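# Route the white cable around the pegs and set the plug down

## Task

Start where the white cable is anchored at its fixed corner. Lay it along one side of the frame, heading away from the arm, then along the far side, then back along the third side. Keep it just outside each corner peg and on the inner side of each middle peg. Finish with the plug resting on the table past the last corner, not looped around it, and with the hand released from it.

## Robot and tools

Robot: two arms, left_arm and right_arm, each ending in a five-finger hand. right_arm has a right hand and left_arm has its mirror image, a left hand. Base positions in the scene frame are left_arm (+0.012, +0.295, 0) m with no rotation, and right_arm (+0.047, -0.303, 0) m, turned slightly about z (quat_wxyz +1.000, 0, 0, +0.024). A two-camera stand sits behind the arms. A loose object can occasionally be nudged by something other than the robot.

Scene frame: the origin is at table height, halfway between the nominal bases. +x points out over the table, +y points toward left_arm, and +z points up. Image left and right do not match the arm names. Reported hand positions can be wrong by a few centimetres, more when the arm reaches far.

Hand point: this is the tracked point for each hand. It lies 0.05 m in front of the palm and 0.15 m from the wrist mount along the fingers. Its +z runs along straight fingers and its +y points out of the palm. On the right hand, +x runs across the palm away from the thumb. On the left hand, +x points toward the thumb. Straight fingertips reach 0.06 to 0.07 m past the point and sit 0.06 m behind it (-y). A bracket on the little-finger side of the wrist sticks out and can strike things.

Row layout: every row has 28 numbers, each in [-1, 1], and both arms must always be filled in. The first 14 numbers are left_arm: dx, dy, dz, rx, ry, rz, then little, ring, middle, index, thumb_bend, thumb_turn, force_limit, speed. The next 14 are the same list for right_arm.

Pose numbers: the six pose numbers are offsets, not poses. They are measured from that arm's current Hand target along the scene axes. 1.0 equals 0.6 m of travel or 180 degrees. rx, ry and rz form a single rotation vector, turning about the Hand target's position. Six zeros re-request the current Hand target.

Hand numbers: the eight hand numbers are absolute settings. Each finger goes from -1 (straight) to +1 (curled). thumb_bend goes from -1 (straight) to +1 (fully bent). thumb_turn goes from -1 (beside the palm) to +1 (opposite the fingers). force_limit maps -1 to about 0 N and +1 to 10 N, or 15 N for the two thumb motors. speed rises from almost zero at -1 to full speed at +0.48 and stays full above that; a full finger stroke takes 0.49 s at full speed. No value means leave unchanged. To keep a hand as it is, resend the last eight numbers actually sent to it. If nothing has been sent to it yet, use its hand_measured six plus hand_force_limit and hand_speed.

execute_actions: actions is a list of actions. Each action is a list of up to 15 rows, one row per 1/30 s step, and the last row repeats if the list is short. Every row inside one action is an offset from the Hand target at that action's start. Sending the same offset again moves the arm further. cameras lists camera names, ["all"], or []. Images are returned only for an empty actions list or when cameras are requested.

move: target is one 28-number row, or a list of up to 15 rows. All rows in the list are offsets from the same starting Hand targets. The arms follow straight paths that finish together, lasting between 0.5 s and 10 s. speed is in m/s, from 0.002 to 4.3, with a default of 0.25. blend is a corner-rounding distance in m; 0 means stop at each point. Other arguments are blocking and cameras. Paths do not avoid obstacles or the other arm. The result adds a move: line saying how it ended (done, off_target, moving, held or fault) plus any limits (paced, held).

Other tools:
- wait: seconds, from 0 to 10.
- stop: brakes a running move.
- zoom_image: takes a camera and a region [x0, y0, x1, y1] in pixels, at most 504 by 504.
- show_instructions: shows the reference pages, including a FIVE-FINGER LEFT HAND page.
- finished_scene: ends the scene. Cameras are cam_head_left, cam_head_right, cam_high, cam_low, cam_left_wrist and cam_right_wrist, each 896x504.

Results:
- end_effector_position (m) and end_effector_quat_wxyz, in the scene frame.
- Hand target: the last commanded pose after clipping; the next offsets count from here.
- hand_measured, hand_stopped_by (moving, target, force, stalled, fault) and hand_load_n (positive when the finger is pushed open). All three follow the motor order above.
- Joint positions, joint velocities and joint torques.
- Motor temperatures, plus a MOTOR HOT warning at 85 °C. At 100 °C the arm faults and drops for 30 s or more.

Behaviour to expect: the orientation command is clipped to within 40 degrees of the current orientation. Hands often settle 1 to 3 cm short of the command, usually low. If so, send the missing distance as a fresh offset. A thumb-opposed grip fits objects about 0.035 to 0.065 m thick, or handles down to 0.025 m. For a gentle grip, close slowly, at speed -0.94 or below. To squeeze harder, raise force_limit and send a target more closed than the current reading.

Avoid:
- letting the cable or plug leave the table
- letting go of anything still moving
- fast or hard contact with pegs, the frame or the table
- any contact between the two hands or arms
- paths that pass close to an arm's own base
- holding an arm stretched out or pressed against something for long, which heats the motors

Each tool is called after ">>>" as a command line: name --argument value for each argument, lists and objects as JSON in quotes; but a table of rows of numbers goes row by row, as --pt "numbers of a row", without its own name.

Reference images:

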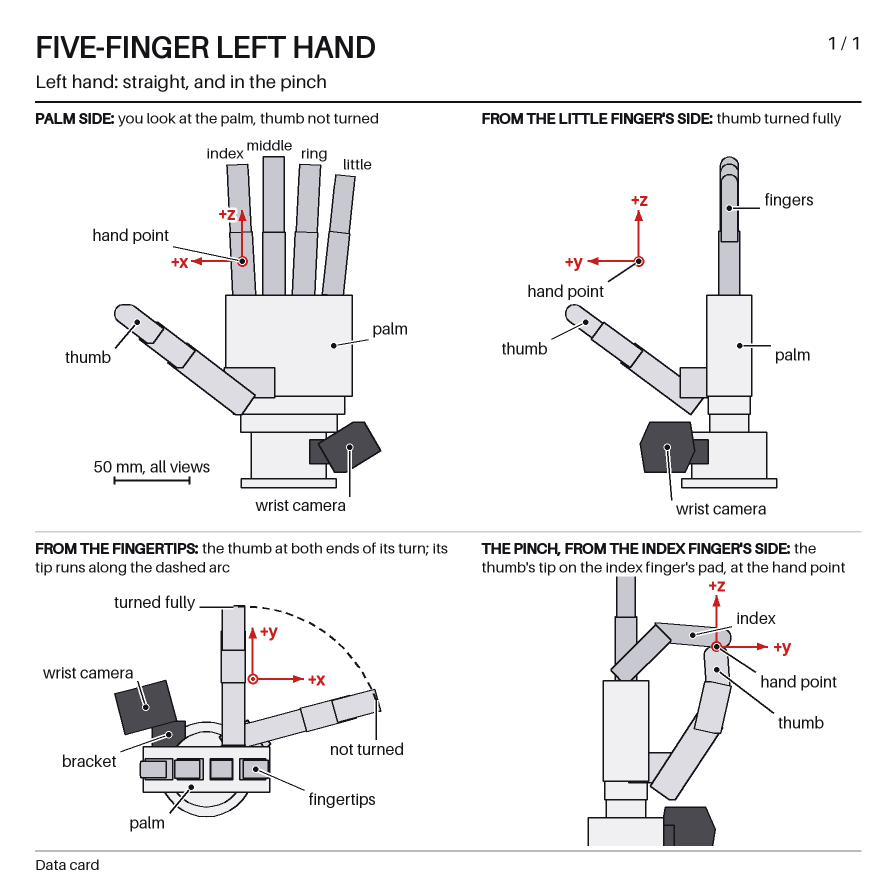

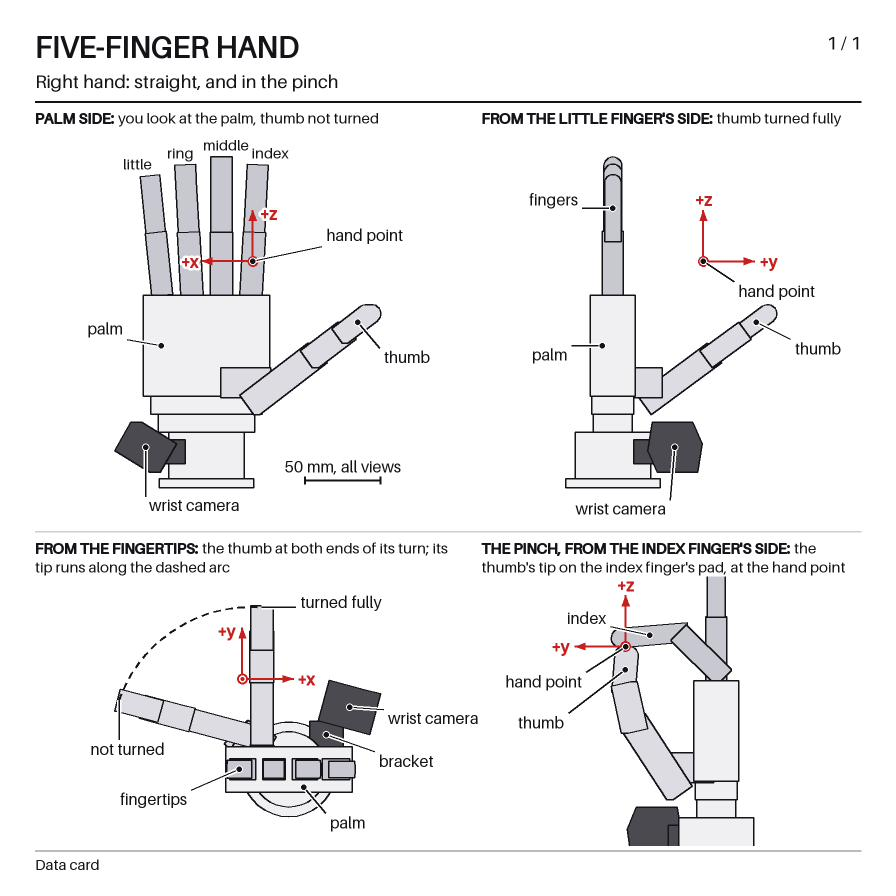

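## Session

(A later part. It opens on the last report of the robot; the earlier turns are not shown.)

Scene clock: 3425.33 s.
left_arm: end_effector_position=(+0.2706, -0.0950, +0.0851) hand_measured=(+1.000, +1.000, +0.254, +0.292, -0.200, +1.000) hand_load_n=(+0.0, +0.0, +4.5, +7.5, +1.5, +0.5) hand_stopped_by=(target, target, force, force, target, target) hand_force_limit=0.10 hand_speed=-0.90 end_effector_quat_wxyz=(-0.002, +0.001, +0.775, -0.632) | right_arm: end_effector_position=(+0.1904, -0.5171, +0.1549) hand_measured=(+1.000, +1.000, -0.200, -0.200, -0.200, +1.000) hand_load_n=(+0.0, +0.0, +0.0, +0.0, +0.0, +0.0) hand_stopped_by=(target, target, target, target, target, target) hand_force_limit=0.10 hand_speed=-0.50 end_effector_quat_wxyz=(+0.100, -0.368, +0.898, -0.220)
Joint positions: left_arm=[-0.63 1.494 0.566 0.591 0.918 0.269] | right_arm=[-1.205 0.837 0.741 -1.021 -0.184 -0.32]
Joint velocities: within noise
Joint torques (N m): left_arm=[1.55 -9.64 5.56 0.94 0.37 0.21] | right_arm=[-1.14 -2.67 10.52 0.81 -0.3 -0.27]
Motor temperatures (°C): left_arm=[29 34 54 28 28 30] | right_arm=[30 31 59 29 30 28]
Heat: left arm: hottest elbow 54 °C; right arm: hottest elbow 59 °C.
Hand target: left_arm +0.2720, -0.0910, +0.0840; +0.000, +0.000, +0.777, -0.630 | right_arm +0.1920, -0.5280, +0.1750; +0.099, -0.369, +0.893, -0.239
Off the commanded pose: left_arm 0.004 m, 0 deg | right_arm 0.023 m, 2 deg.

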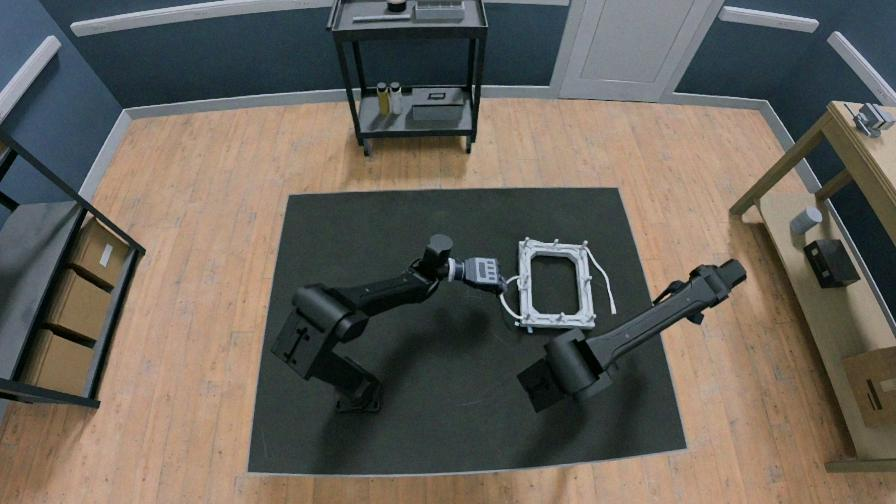

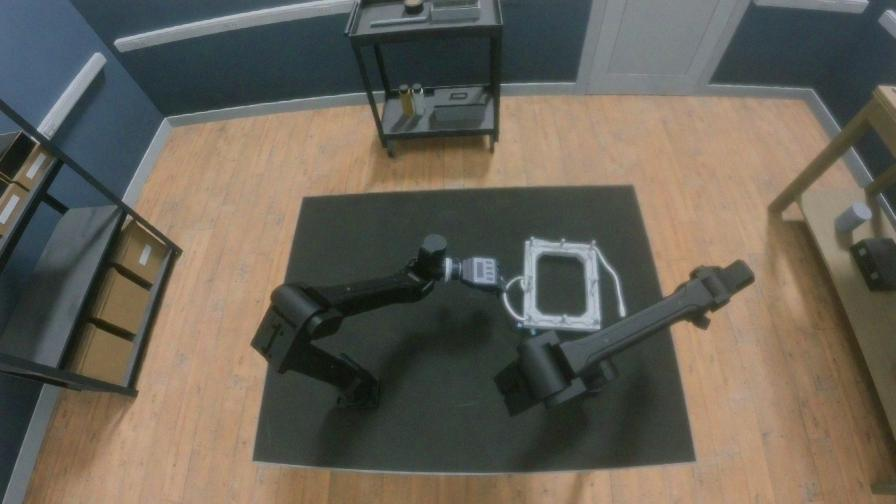

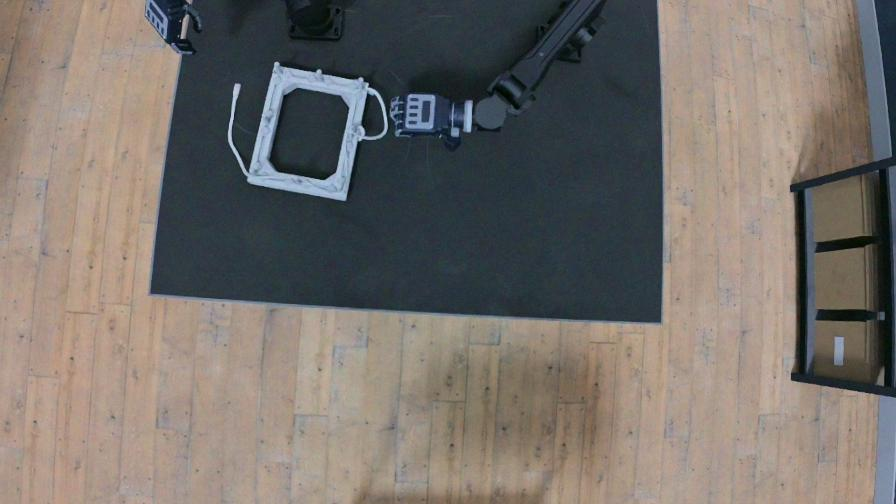

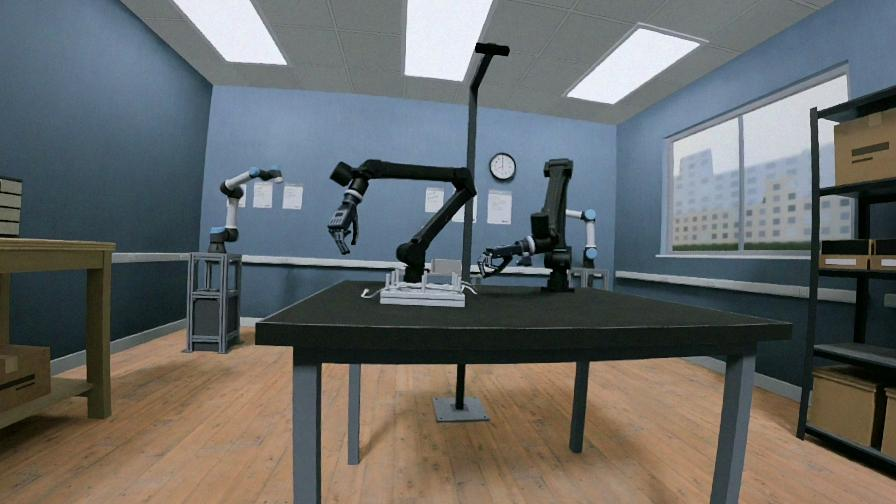

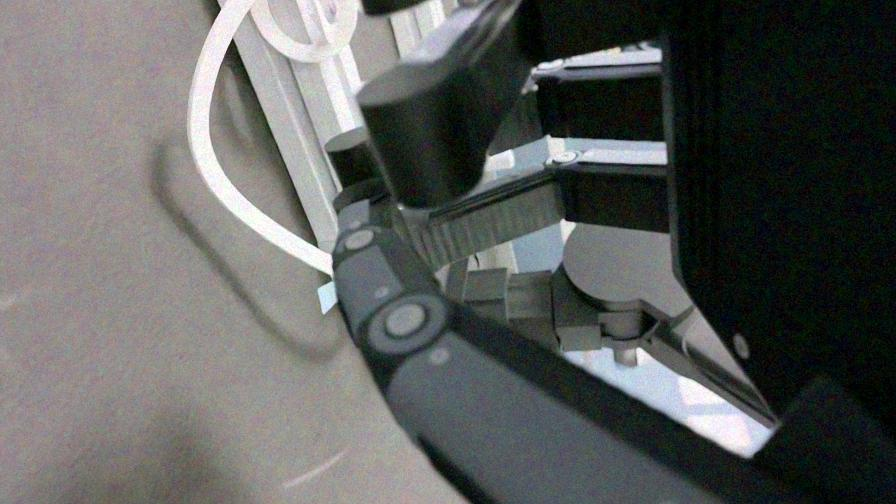

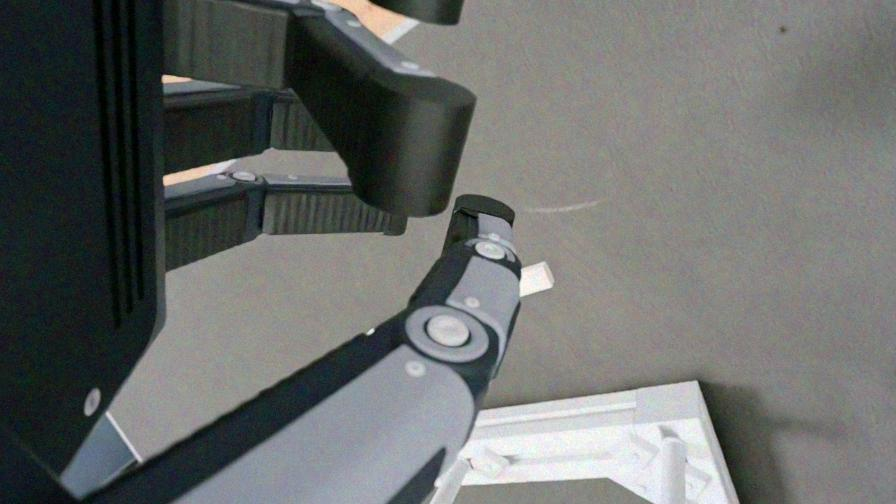

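>>> move --target '[0.05,0.0,0.1,0.1,0,0,1,1,0.5,0.5,-0.2,1,-0.9,-0.9,0,0,0,0,0,0,1,1,-0.2,-0.2,-0.2,1,-0.98,-0.5]' --speed 0.15 --cameras '["cam_left_wrist"]'

Scene clock: 3454.47 s.
left_arm: end_effector_position=(+0.2942, -0.0803, +0.1296) hand_measured=(+1.000, +1.000, +0.254, +0.292, -0.200, +1.000) hand_load_n=(+0.0, +0.0, +4.5, +7.5, +2.0, +0.0) hand_stopped_by=(target, target, force, force, target, target) hand_force_limit=-0.90 hand_speed=-0.90 end_effector_quat_wxyz=(-0.010, -0.014, +0.869, -0.495) | right_arm: end_effector_position=(+0.1904, -0.5171, +0.1549) hand_measured=(+1.000, +1.000, -0.200, -0.200, -0.200, +1.000) hand_load_n=(+0.0, +0.0, +0.0, +0.0, +0.0, +0.5) hand_stopped_by=(target, target, target, target, target, target) hand_force_limit=-0.98 hand_speed=-0.50 end_effector_quat_wxyz=(+0.100, -0.368, +0.898, -0.220)
Joint positions: left_arm=[-0.647 1.356 0.855 -0.278 0.76 0.562] | right_arm=[-1.205 0.837 0.741 -1.021 -0.184 -0.32]
Joint torques (N m): left_arm=[0.21 -9.23 10.59 0.77 0.36 0.24] | right_arm=[-0.62 -2.26 10.5 0.8 -0.2 -0.21]
Motor temperatures (°C): left_arm=[29 34 53 28 28 30] | right_arm=[30 31 59 29 30 28]
Heat: left arm: hottest elbow 53 °C; right arm: hottest elbow 59 °C.
Hand target: left_arm +0.3020, -0.0909, +0.1439; +0.000, +0.000, +0.866, -0.501 | right_arm +0.1920, -0.5280, +0.1750; +0.099, -0.369, +0.893, -0.239
Off the commanded pose: left_arm 0.020 m, 2 deg | right_arm 0.023 m, 2 deg.
move: off_target (left_arm, right_arm)
Images, in order (width x height): cam_left_wrist 896x504.

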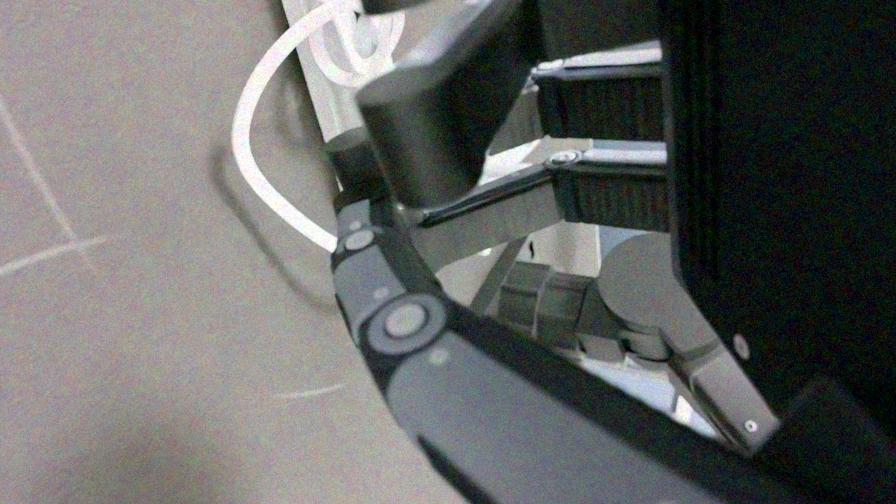

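>>> move --target '[0.13,-0.02,0.08,0.05,0,0,1,1,0.5,0.5,-0.2,1,-0.9,-0.9,0,0,0,0,0,0,1,1,-0.2,-0.2,-0.2,1,-0.98,-0.5]' --speed 0.15 --cameras '["cam_left_wrist"]'

>>> zoom_image --camera "cam_left_wrist" --region '[200, 0, 450, 150]'

Scene clock: 3460.37 s.
left_arm: end_effector_position=(+0.3664, -0.0985, +0.1833) hand_measured=(+1.000, +1.000, +0.254, +0.292, -0.200, +1.000) hand_load_n=(+0.0, +0.0, +4.5, +7.5, +1.5, +0.0) hand_stopped_by=(target, target, force, force, target, target) hand_force_limit=-0.90 hand_speed=-0.90 end_effector_quat_wxyz=(-0.009, -0.005, +0.903, -0.429) | right_arm: end_effector_position=(+0.1904, -0.5171, +0.1549) hand_measured=(+1.000, +1.000, -0.200, -0.200, -0.200, +1.000) hand_load_n=(+0.0, +0.0, +0.0, +0.0, +0.0, +0.0) hand_stopped_by=(target, target, target, target, target, target) hand_force_limit=-0.98 hand_speed=-0.50 end_effector_quat_wxyz=(+0.100, -0.368, +0.898, -0.220)
Joint positions: left_arm=[-0.626 1.513 1.249 -0.694 0.689 0.71] | right_arm=[-1.205 0.837 0.741 -1.021 -0.184 -0.32]
Joint torques (N m): left_arm=[1.44 -11.28 11.12 0.57 0.38 0.2] | right_arm=[-0.73 -3.02 10.4 0.81 -0.25 -0.24]
Motor temperatures (°C): left_arm=[29 34 55 28 28 30] | right_arm=[30 31 59 29 30 28]
Heat: left arm: hottest elbow 55 °C; right arm: hottest elbow 59 °C.
Hand target: left_arm +0.3800, -0.1029, +0.1919; +0.000, +0.000, +0.902, -0.431 | right_arm +0.1920, -0.5280, +0.1750; +0.099, -0.369, +0.893, -0.239
Off the commanded pose: left_arm 0.017 m, 1 deg | right_arm 0.023 m, 2 deg.
move: off_target (left_arm, right_arm)
Images, in order (width x height): cam_left_wrist 896x504.

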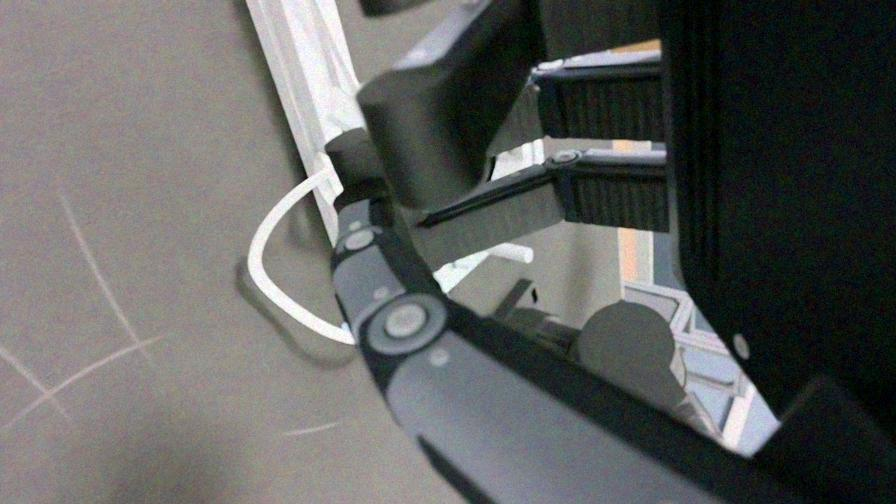

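Scaled by 2.016 from the camera's 896x504 image, which has a finer 1280x720 frame.

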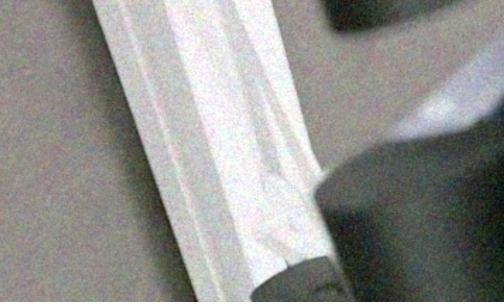

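>>> move --target '[-0.025,-0.04,0,0,0,0,1,1,0.5,0.5,-0.2,1,-0.9,-0.9,0,0,0,0,0,0,1,1,-0.2,-0.2,-0.2,1,-0.98,-0.5]' --speed 0.15 --cameras '["cam_left_wrist"]'

>>> zoom_image --camera "cam_left_wrist" --region '[200, 50, 350, 200]'

Scene clock: 3467.93 s.
left_arm: end_effector_position=(+0.3528, -0.1137, +0.1818) hand_measured=(+1.000, +1.000, +0.254, +0.292, -0.200, +1.000) hand_load_n=(+0.0, +0.5, +4.5, +7.5, +1.5, +0.0) hand_stopped_by=(target, target, force, force, target, target) hand_force_limit=-0.90 hand_speed=-0.90 end_effector_quat_wxyz=(-0.011, -0.002, +0.907, -0.421) | right_arm: end_effector_position=(+0.1904, -0.5171, +0.1549) hand_measured=(+1.000, +1.000, -0.200, -0.200, -0.200, +1.000) hand_load_n=(+0.0, +0.0, +0.0, +0.0, +0.0, +0.0) hand_stopped_by=(target, target, target, target, target, target) hand_force_limit=-0.98 hand_speed=-0.50 end_effector_quat_wxyz=(+0.100, -0.368, +0.898, -0.220)
Joint positions: left_arm=[-0.672 1.514 1.25 -0.684 0.655 0.676] | right_arm=[-1.205 0.837 0.741 -1.021 -0.184 -0.32]
Joint torques (N m): left_arm=[0.91 -11.28 11.08 1.7 0.35 -0.05] | right_arm=[-0.09 -3.19 10.62 1.06 -0.23 -0.23]
Motor temperatures (°C): left_arm=[29 35 55 28 28 30] | right_arm=[30 31 59 29 30 28]
Heat: left arm: hottest elbow 55 °C; right arm: hottest elbow 59 °C.
Hand target: left_arm +0.3650, -0.1270, +0.1921; +0.000, +0.000, +0.902, -0.431 | right_arm +0.1920, -0.5280, +0.1750; +0.099, -0.369, +0.893, -0.239
Off the commanded pose: left_arm 0.021 m, 2 deg | right_arm 0.023 m, 2 deg.
move: off_target (left_arm, right_arm)
Images, in order (width x height): cam_left_wrist 896x504.

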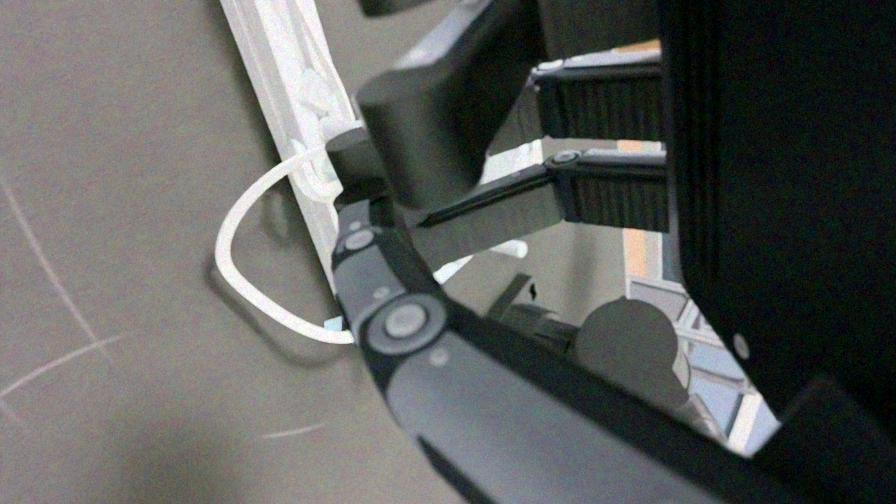

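Scaled by 3.360 from the camera's 896x504 image, which has a finer 1280x720 frame.

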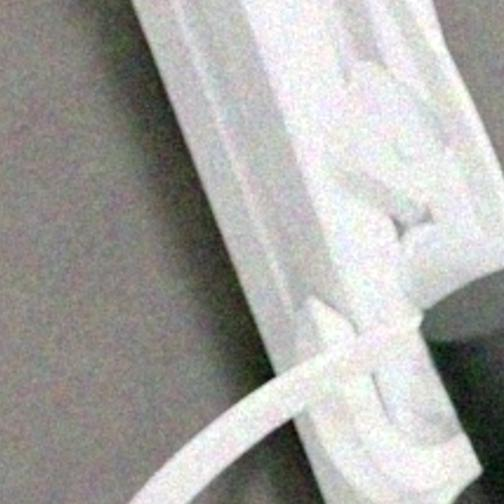

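>>> move --target '[-0.03,0.01,0,0,0,0,1,1,-1,-1,-1,-1,-0.9,0.3,0,0,0,0,0,0,1,1,-0.2,-0.2,-0.2,1,-0.98,-0.5]' --speed 0.15 --cameras '["cam_left_wrist"]'

>>> zoom_image --camera "cam_left_wrist" --region '[200, 0, 450, 200]'

Scene clock: 3474.80 s.
left_arm: end_effector_position=(+0.3490, -0.1160, +0.1908) hand_measured=(+1.000, +1.000, -1.000, -1.000, -1.000, -1.000) hand_load_n=(+0.0, +0.0, +0.0, +0.0, +0.0, +0.0) hand_stopped_by=(target, target, target, target, target, target) hand_force_limit=-0.90 hand_speed=0.30 end_effector_quat_wxyz=(-0.002, -0.002, +0.904, -0.427) | right_arm: end_effector_position=(+0.1904, -0.5171, +0.1549) hand_measured=(+1.000, +1.000, -0.200, -0.200, -0.200, +1.000) hand_load_n=(+0.0, +0.5, +0.0, +0.0, +0.0, +0.0) hand_stopped_by=(target, target, target, target, target, target) hand_force_limit=-0.98 hand_speed=-0.50 end_effector_quat_wxyz=(+0.100, -0.368, +0.898, -0.220)
Joint positions: left_arm=[-0.682 1.491 1.242 -0.67 0.646 0.661] | right_arm=[-1.205 0.837 0.741 -1.021 -0.184 -0.32]
Joint torques (N m): left_arm=[0.26 -12.69 8.1 1.73 0.36 -0.03] | right_arm=[-0.67 -2.37 10.33 0.77 -0.22 -0.24]
Motor temperatures (°C): left_arm=[29 35 55 28 28 30] | right_arm=[30 31 59 29 30 28]
Heat: left arm: hottest elbow 55 °C; right arm: hottest elbow 59 °C.
Hand target: left_arm +0.3470, -0.1209, +0.1918; +0.000, +0.000, +0.902, -0.431 | right_arm +0.1920, -0.5280, +0.1750; +0.099, -0.369, +0.893, -0.239
Off the commanded pose: left_arm 0.006 m, 1 deg | right_arm 0.023 m, 2 deg.
move: off_target (right_arm)
Images, in order (width x height): cam_left_wrist 896x504.

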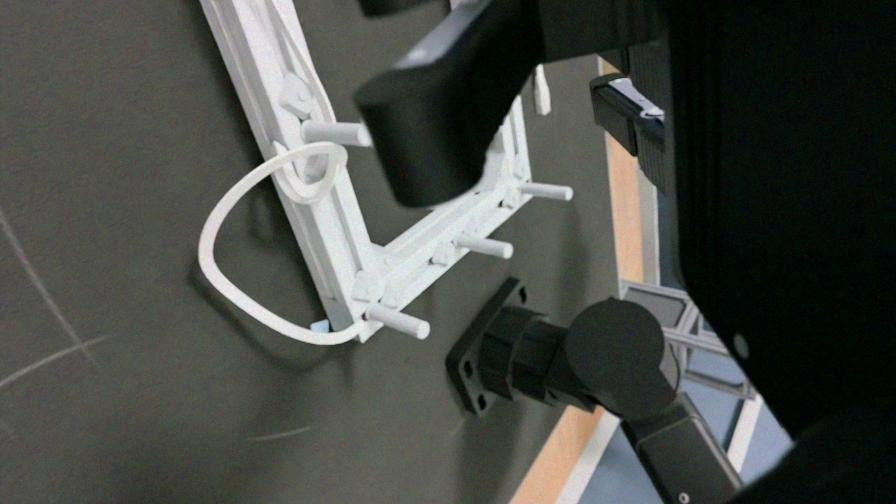

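Scaled by 2.016 from the camera's 896x504 image, which has a finer 1280x720 frame.

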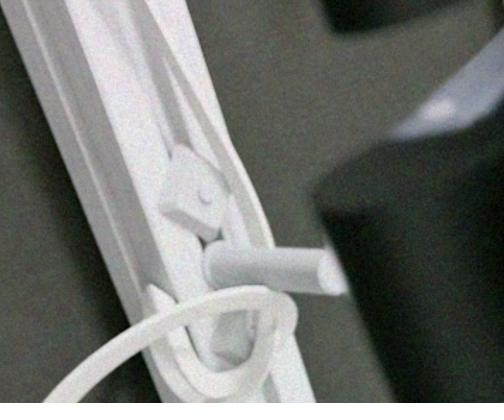

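>>> zoom_image --camera "cam_left_wrist" --region '[250, 110, 370, 220]'

>>> zoom_image --camera "cam_left_wrist" --region '[260, 130, 320, 190]'

Scaled by 4.200 from the camera's 896x504 image, which has a finer 1280x720 frame.

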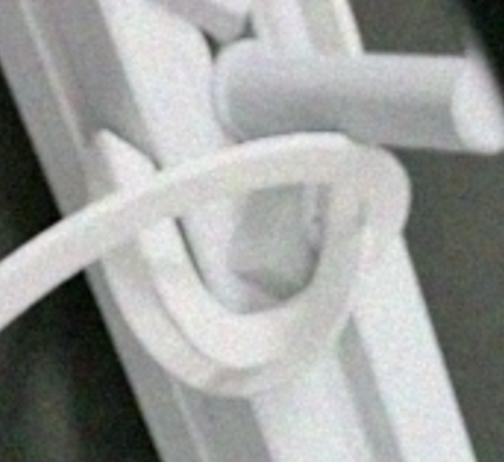

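Scaled by 8.400 from the camera's 896x504 image, which has a finer 1280x720 frame.

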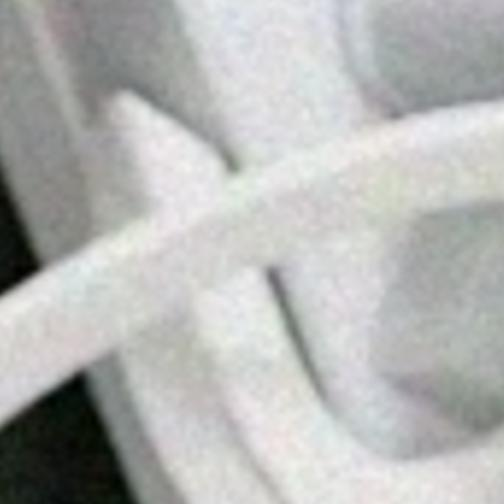

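>>> move --target '[0,0.2,0.1,0,0,0,1,1,-0.2,-0.2,-0.2,1,-0.9,0.3,0,0,0,0,0,0,1,1,-0.2,-0.2,-0.2,1,-0.98,-0.5]' --speed 0.25 --cameras '["cam_head_left","cam_head_right","cam_left_wrist"]'

>>> zoom_image --camera "cam_head_left" --region '[490, 230, 570, 340]'

>>> zoom_image --camera "cam_head_right" --region '[490, 230, 570, 340]'

Scene clock: 3536.67 s.
left_arm: end_effector_position=(+0.3403, -0.0013, +0.2466) hand_measured=(+1.000, +1.000, -0.200, -0.200, -0.200, +1.000) hand_load_n=(+0.0, +0.0, +0.0, +0.5, +0.0, +0.0) hand_stopped_by=(target, target, target, target, target, target) hand_force_limit=-0.90 hand_speed=0.30 end_effector_quat_wxyz=(-0.004, -0.003, +0.903, -0.430) | right_arm: end_effector_position=(+0.1904, -0.5171, +0.1549) hand_measured=(+1.000, +1.000, -0.200, -0.200, -0.200, +1.000) hand_load_n=(+0.5, +0.5, +0.0, +0.0, +0.0, +0.0) hand_stopped_by=(target, target, target, target, target, target) hand_force_limit=-0.98 hand_speed=-0.50 end_effector_quat_wxyz=(+0.100, -0.368, +0.898, -0.220)
Joint positions: left_arm=[-0.47 1.305 1.217 -0.979 0.769 0.888] | right_arm=[-1.205 0.837 0.741 -1.021 -0.184 -0.32]
Joint torques (N m): left_arm=[1.55 -8.82 9.95 0.43 0.67 0.21] | right_arm=[-1.26 -2.61 10.61 0.75 -0.28 -0.21]
Motor temperatures (°C): left_arm=[29 37 59 28 28 30] | right_arm=[30 31 60 29 30 28]
Heat: left arm: hottest elbow 59 °C; right arm: hottest elbow 60 °C.
Hand target: left_arm +0.3470, -0.0009, +0.2520; +0.000, +0.000, +0.902, -0.431 | right_arm +0.1920, -0.5280, +0.1750; +0.099, -0.369, +0.893, -0.239
Off the commanded pose: left_arm 0.009 m, 1 deg | right_arm 0.023 m, 2 deg.
move: off_target (right_arm)
Images, in order (width x height): cam_head_left 896x504, cam_head_right 896x504, cam_left_wrist 896x504.

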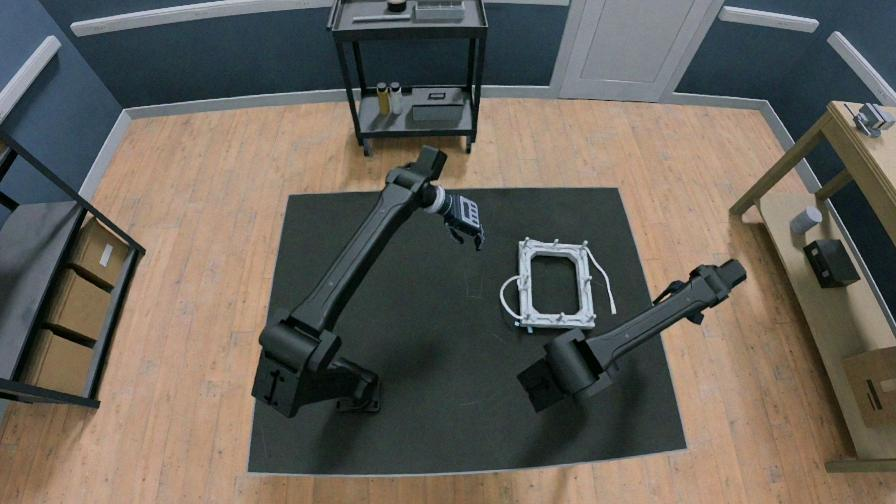

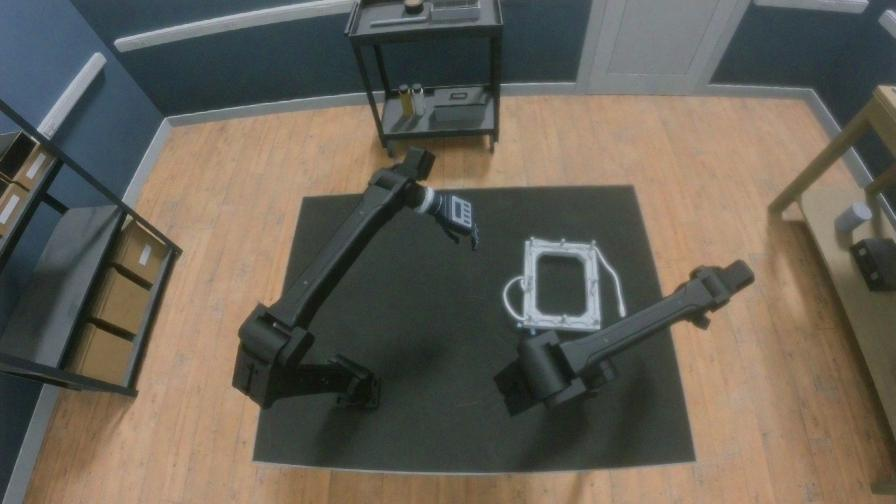

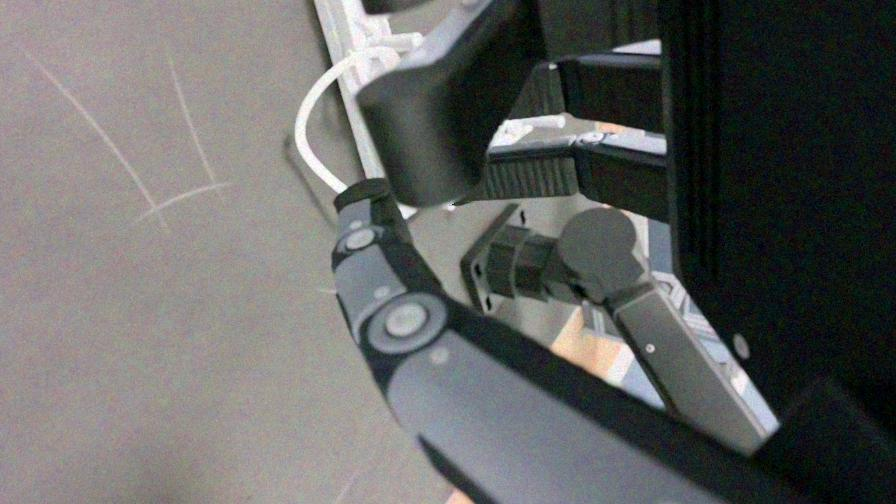

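Scaled by 4.582 from the camera's 896x504 image, which has a finer 1280x720 frame.

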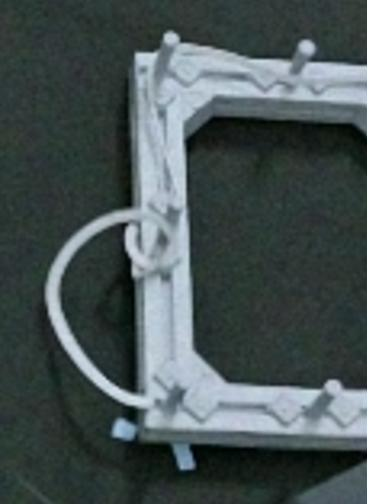

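Scaled by 4.582 from the camera's 896x504 image, which has a finer 1280x720 frame.

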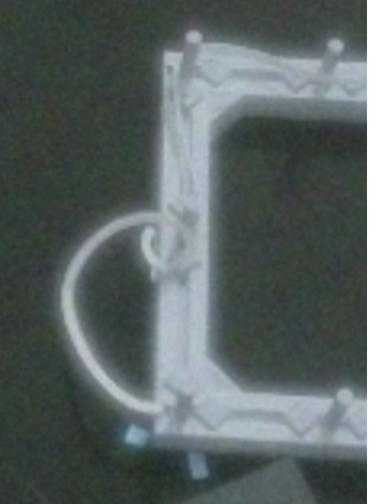

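>>> move --target '[-0.0983,-0.17,-0.2033,-0.15,0,0,1,1,-0.2,-0.2,-0.2,1,-0.9,0.3,0,0,0,0,0,0,1,1,-0.2,-0.2,-0.2,1,-0.98,-0.5]' --speed 0.2 --cameras '["cam_head_left","cam_left_wrist"]'

Scene clock: 3548.43 s.
left_arm: end_effector_position=(+0.2902, -0.1001, +0.1350) hand_measured=(+1.000, +1.000, -0.200, -0.200, -0.200, +1.000) hand_load_n=(+0.0, +0.0, +0.0, +0.0, +0.0, +0.0) hand_stopped_by=(target, target, target, target, target, target) hand_force_limit=-0.90 hand_speed=0.30 end_effector_quat_wxyz=(+0.005, +0.003, +0.777, -0.630) | right_arm: end_effector_position=(+0.1904, -0.5171, +0.1549) hand_measured=(+1.000, +1.000, -0.200, -0.200, -0.200, +1.000) hand_load_n=(+0.0, +0.0, +0.0, +0.0, +0.0, +0.0) hand_stopped_by=(target, target, target, target, target, target) hand_force_limit=-0.98 hand_speed=-0.50 end_effector_quat_wxyz=(+0.100, -0.368, +0.898, -0.220)
Joint positions: left_arm=[-0.615 1.396 0.663 0.384 0.922 0.294] | right_arm=[-1.205 0.837 0.741 -1.021 -0.184 -0.32]
Joint torques (N m): left_arm=[0.44 -7.82 6.64 2.09 0.19 -0.06] | right_arm=[0.03 -4.19 10.51 0.81 -0.27 -0.21]
Motor temperatures (°C): left_arm=[29 36 60 28 29 30] | right_arm=[30 31 60 29 30 28]
Heat: left arm: hottest elbow 60 °C; right arm: hottest elbow 60 °C.
Hand target: left_arm +0.2880, -0.1029, +0.1300; +0.000, +0.000, +0.777, -0.630 | right_arm +0.1920, -0.5280, +0.1750; +0.099, -0.369, +0.893, -0.239
Off the commanded pose: left_arm 0.006 m, 1 deg | right_arm 0.023 m, 2 deg.
move: off_target (right_arm)
Images, in order (width x height): cam_head_left 896x504, cam_left_wrist 896x504.

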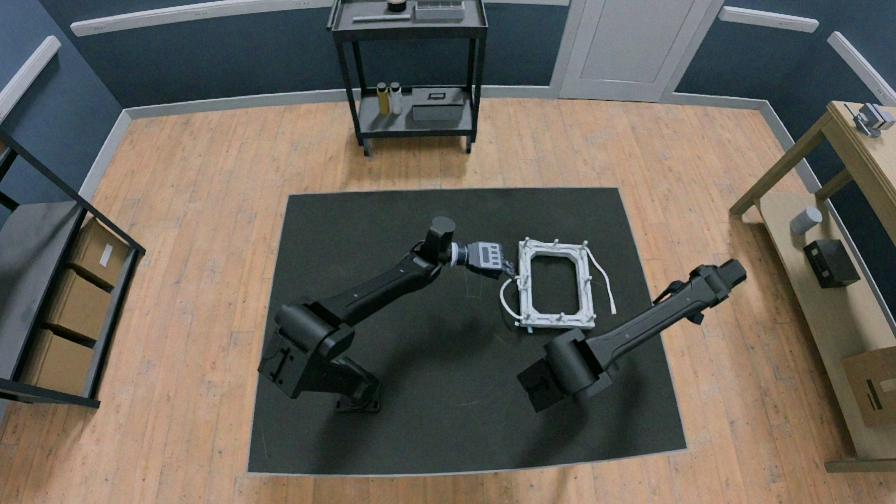

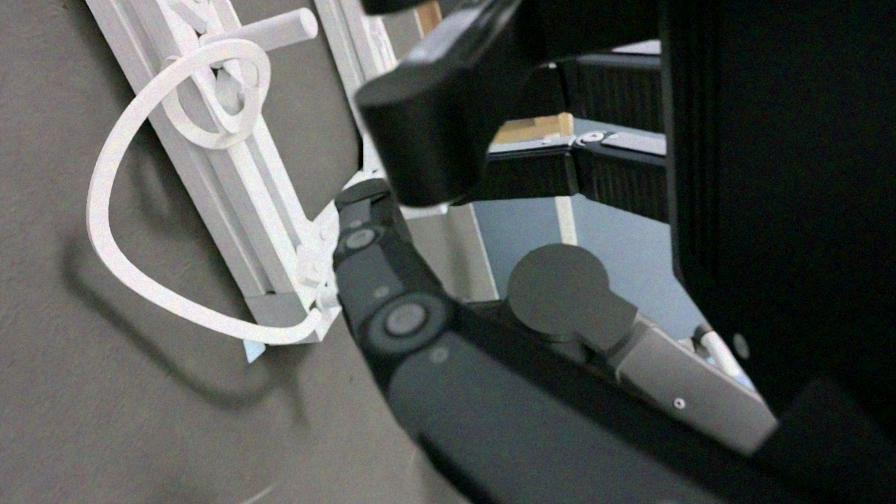

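>>> zoom_image --camera "cam_left_wrist" --region '[120, 0, 320, 180]'

Scaled by 2.520 from the camera's 896x504 image, which has a finer 1280x720 frame.

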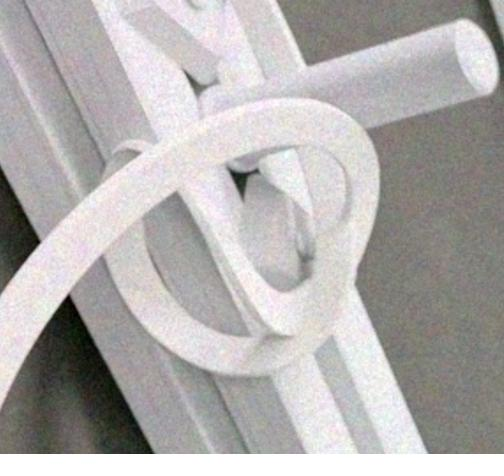

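>>> zoom_image --camera "cam_left_wrist" --region '[170, 0, 270, 70]'

>>> zoom_image --camera "cam_left_wrist" --region '[180, 60, 280, 150]'

Scaled by 5.040 from the camera's 896x504 image, which has a finer 1280x720 frame.

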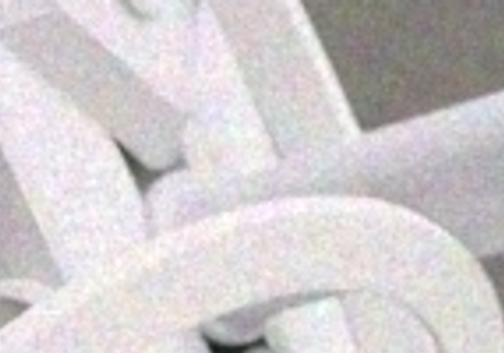

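Scaled by 5.040 from the camera's 896x504 image, which has a finer 1280x720 frame.

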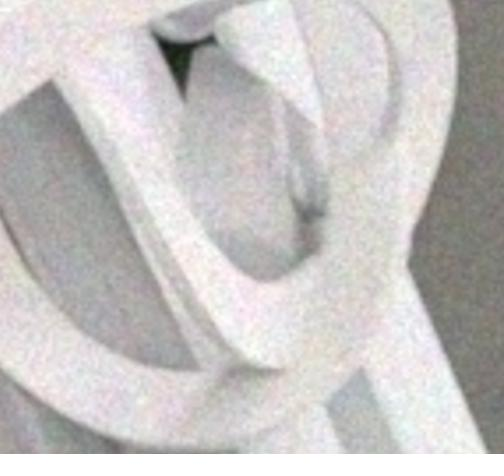

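>>> move --target '[-0.002,-0.013,-0.14,0,0,0,1,1,-0.2,-0.2,-0.2,1,-0.9,0.3,0,0,0,0,0,0,1,1,-0.2,-0.2,-0.2,1,-0.98,-0.5]' --speed 0.12 --cameras '["cam_head_left","cam_left_wrist"]'

>>> zoom_image --camera "cam_left_wrist" --region '[200, 0, 500, 260]'

Scene clock: 3572.63 s.
left_arm: end_effector_position=(+0.2906, -0.1073, +0.0495) hand_measured=(+1.000, +1.000, -0.200, -0.200, -0.200, +1.000) hand_load_n=(+0.0, +0.0, +0.0, +0.0, +0.0, +0.0) hand_stopped_by=(target, target, target, target, target, target) hand_force_limit=-0.90 hand_speed=0.30 end_effector_quat_wxyz=(+0.005, +0.001, +0.777, -0.629) | right_arm: end_effector_position=(+0.1904, -0.5171, +0.1549) hand_measured=(+1.000, +1.000, -0.200, -0.200, -0.200, +1.000) hand_load_n=(+0.0, +0.0, +0.0, +0.0, +0.0, +0.0) hand_stopped_by=(target, target, target, target, target, target) hand_force_limit=-0.98 hand_speed=-0.50 end_effector_quat_wxyz=(+0.100, -0.368, +0.898, -0.220)
Joint positions: left_arm=[-0.631 1.643 0.605 0.695 0.905 0.283] | right_arm=[-1.205 0.837 0.741 -1.021 -0.184 -0.32]
Joint torques (N m): left_arm=[0.15 -9.41 5.08 2.13 0.17 -0.03] | right_arm=[-0.67 -3.08 10.69 0.54 -0.23 -0.25]
Motor temperatures (°C): left_arm=[29 35 59 28 28 30] | right_arm=[30 31 60 29 30 28]
Heat: left arm: hottest elbow 59 °C; right arm: hottest elbow 60 °C.
Hand target: left_arm +0.2868, -0.1107, +0.0460; +0.000, +0.000, +0.777, -0.630 | right_arm +0.1920, -0.5280, +0.1750; +0.099, -0.369, +0.893, -0.239
Off the commanded pose: left_arm 0.006 m, 1 deg | right_arm 0.023 m, 2 deg.
move: off_target (right_arm)
Images, in order (width x height): cam_head_left 896x504, cam_left_wrist 896x504.

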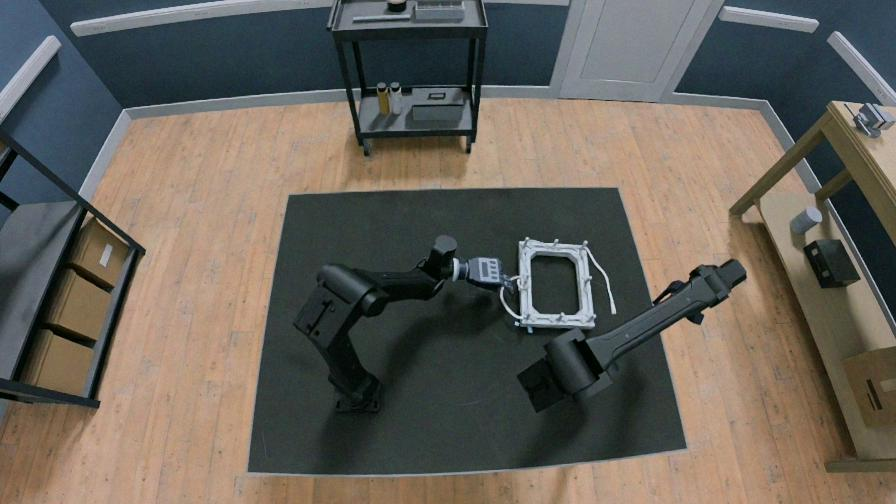

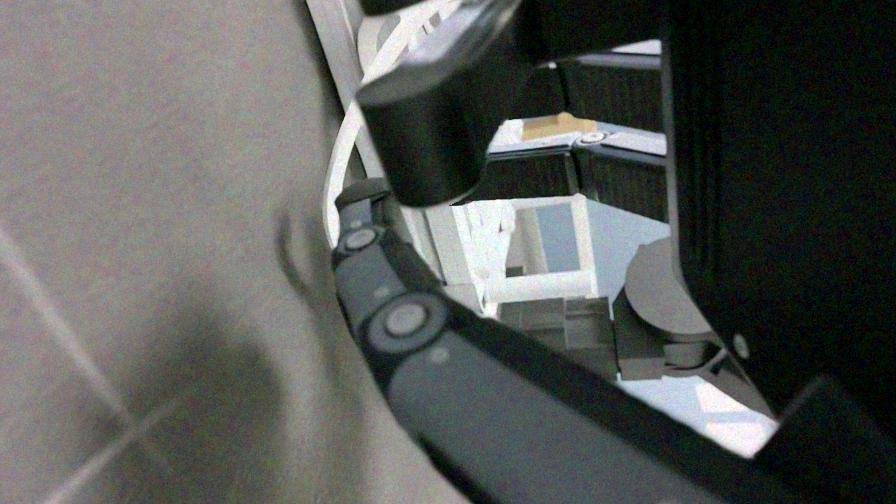

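Scaled by 1.680 from the camera's 896x504 image, which has a finer 1280x720 frame.

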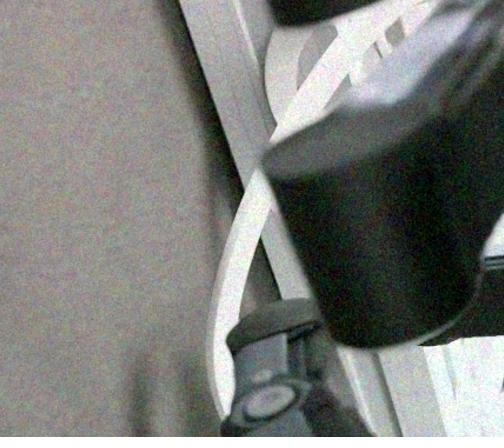

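>>> move --pt "0 0.005 0.06 0 0 0 1 1 -0.2 -0.2 -0.2 1 -0.9 0.3 0 0 0 0 0 0 1 1 -0.2 -0.2 -0.2 1 -0.98 -0.5" --pt "0 0.025 0.05 0 0 0 1 1 -0.2 -0.2 -0.2 1 -0.9 0.3 0 0 0 0 0 0 1 1 -0.2 -0.2 -0.2 1 -0.98 -0.5" --pt "0 0.025 -0.012 0 0 0 1 1 -0.2 -0.2 -0.2 1 -0.9 0.3 0 0 0 0 0 0 1 1 -0.2 -0.2 -0.2 1 -0.98 -0.5" --speed 0.1 --cameras '["cam_left_wrist"]'

>>> zoom_image --camera "cam_left_wrist" --region '[200, 0, 500, 260]'

Scene clock: 3583.43 s.
left_arm: end_effector_position=(+0.2826, -0.0978, +0.0422) hand_measured=(+1.000, +1.000, -0.200, -0.200, -0.200, +1.000) hand_load_n=(+0.0, +0.0, +0.0, +0.0, +0.5, +0.0) hand_stopped_by=(target, target, target, target, target, target) hand_force_limit=-0.90 hand_speed=0.30 end_effector_quat_wxyz=(-0.005, +0.000, +0.778, -0.629) | right_arm: end_effector_position=(+0.1904, -0.5171, +0.1549) hand_measured=(+1.000, +1.000, -0.200, -0.200, -0.200, +1.000) hand_load_n=(+0.0, +0.0, +0.0, +0.0, +0.0, +0.0) hand_stopped_by=(target, target, target, target, target, target) hand_force_limit=-0.98 hand_speed=-0.50 end_effector_quat_wxyz=(+0.100, -0.368, +0.898, -0.220)
Joint positions: left_arm=[-0.618 1.649 0.579 0.711 0.93 0.285] | right_arm=[-1.205 0.837 0.741 -1.021 -0.184 -0.32]
Joint torques (N m): left_arm=[1.61 -9.17 4.88 2.1 0.39 0.13] | right_arm=[-0.67 -2.78 10.52 0.49 -0.28 -0.17]
Motor temperatures (°C): left_arm=[29 35 57 28 28 30] | right_arm=[30 31 60 29 30 28]
Heat: left arm: hottest elbow 57 °C; right arm: hottest elbow 60 °C.
Hand target: left_arm +0.2868, -0.0957, +0.0387; +0.000, +0.000, +0.777, -0.630 | right_arm +0.1920, -0.5280, +0.1750; +0.099, -0.369, +0.893, -0.239
Off the commanded pose: left_arm 0.006 m, 1 deg | right_arm 0.023 m, 2 deg.
move: off_target (right_arm)
Images, in order (width x height): cam_left_wrist 896x504.

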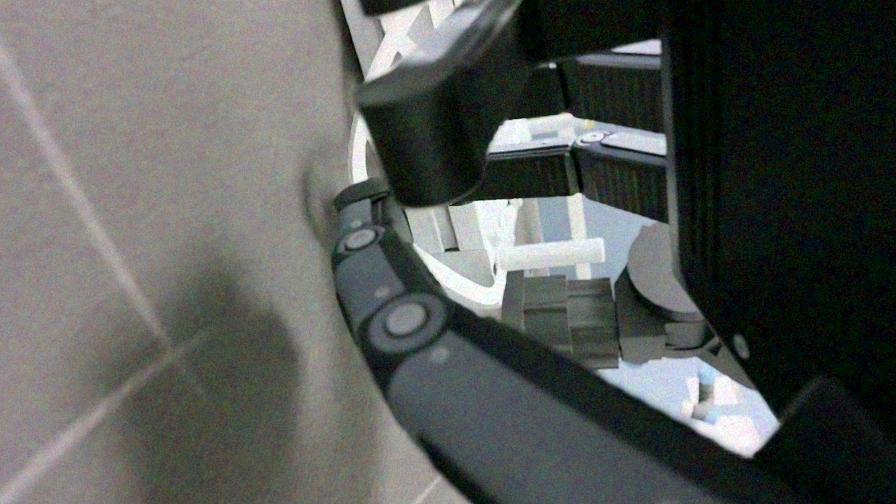

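Scaled by 1.680 from the camera's 896x504 image, which has a finer 1280x720 frame.

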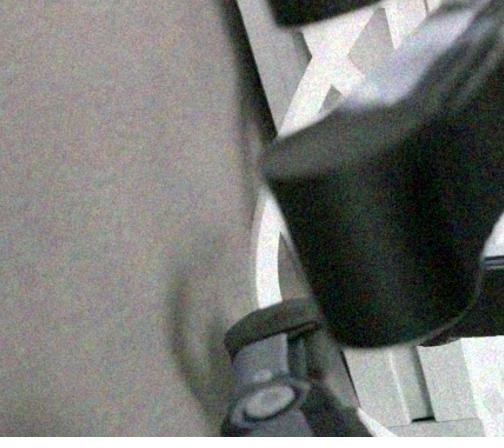

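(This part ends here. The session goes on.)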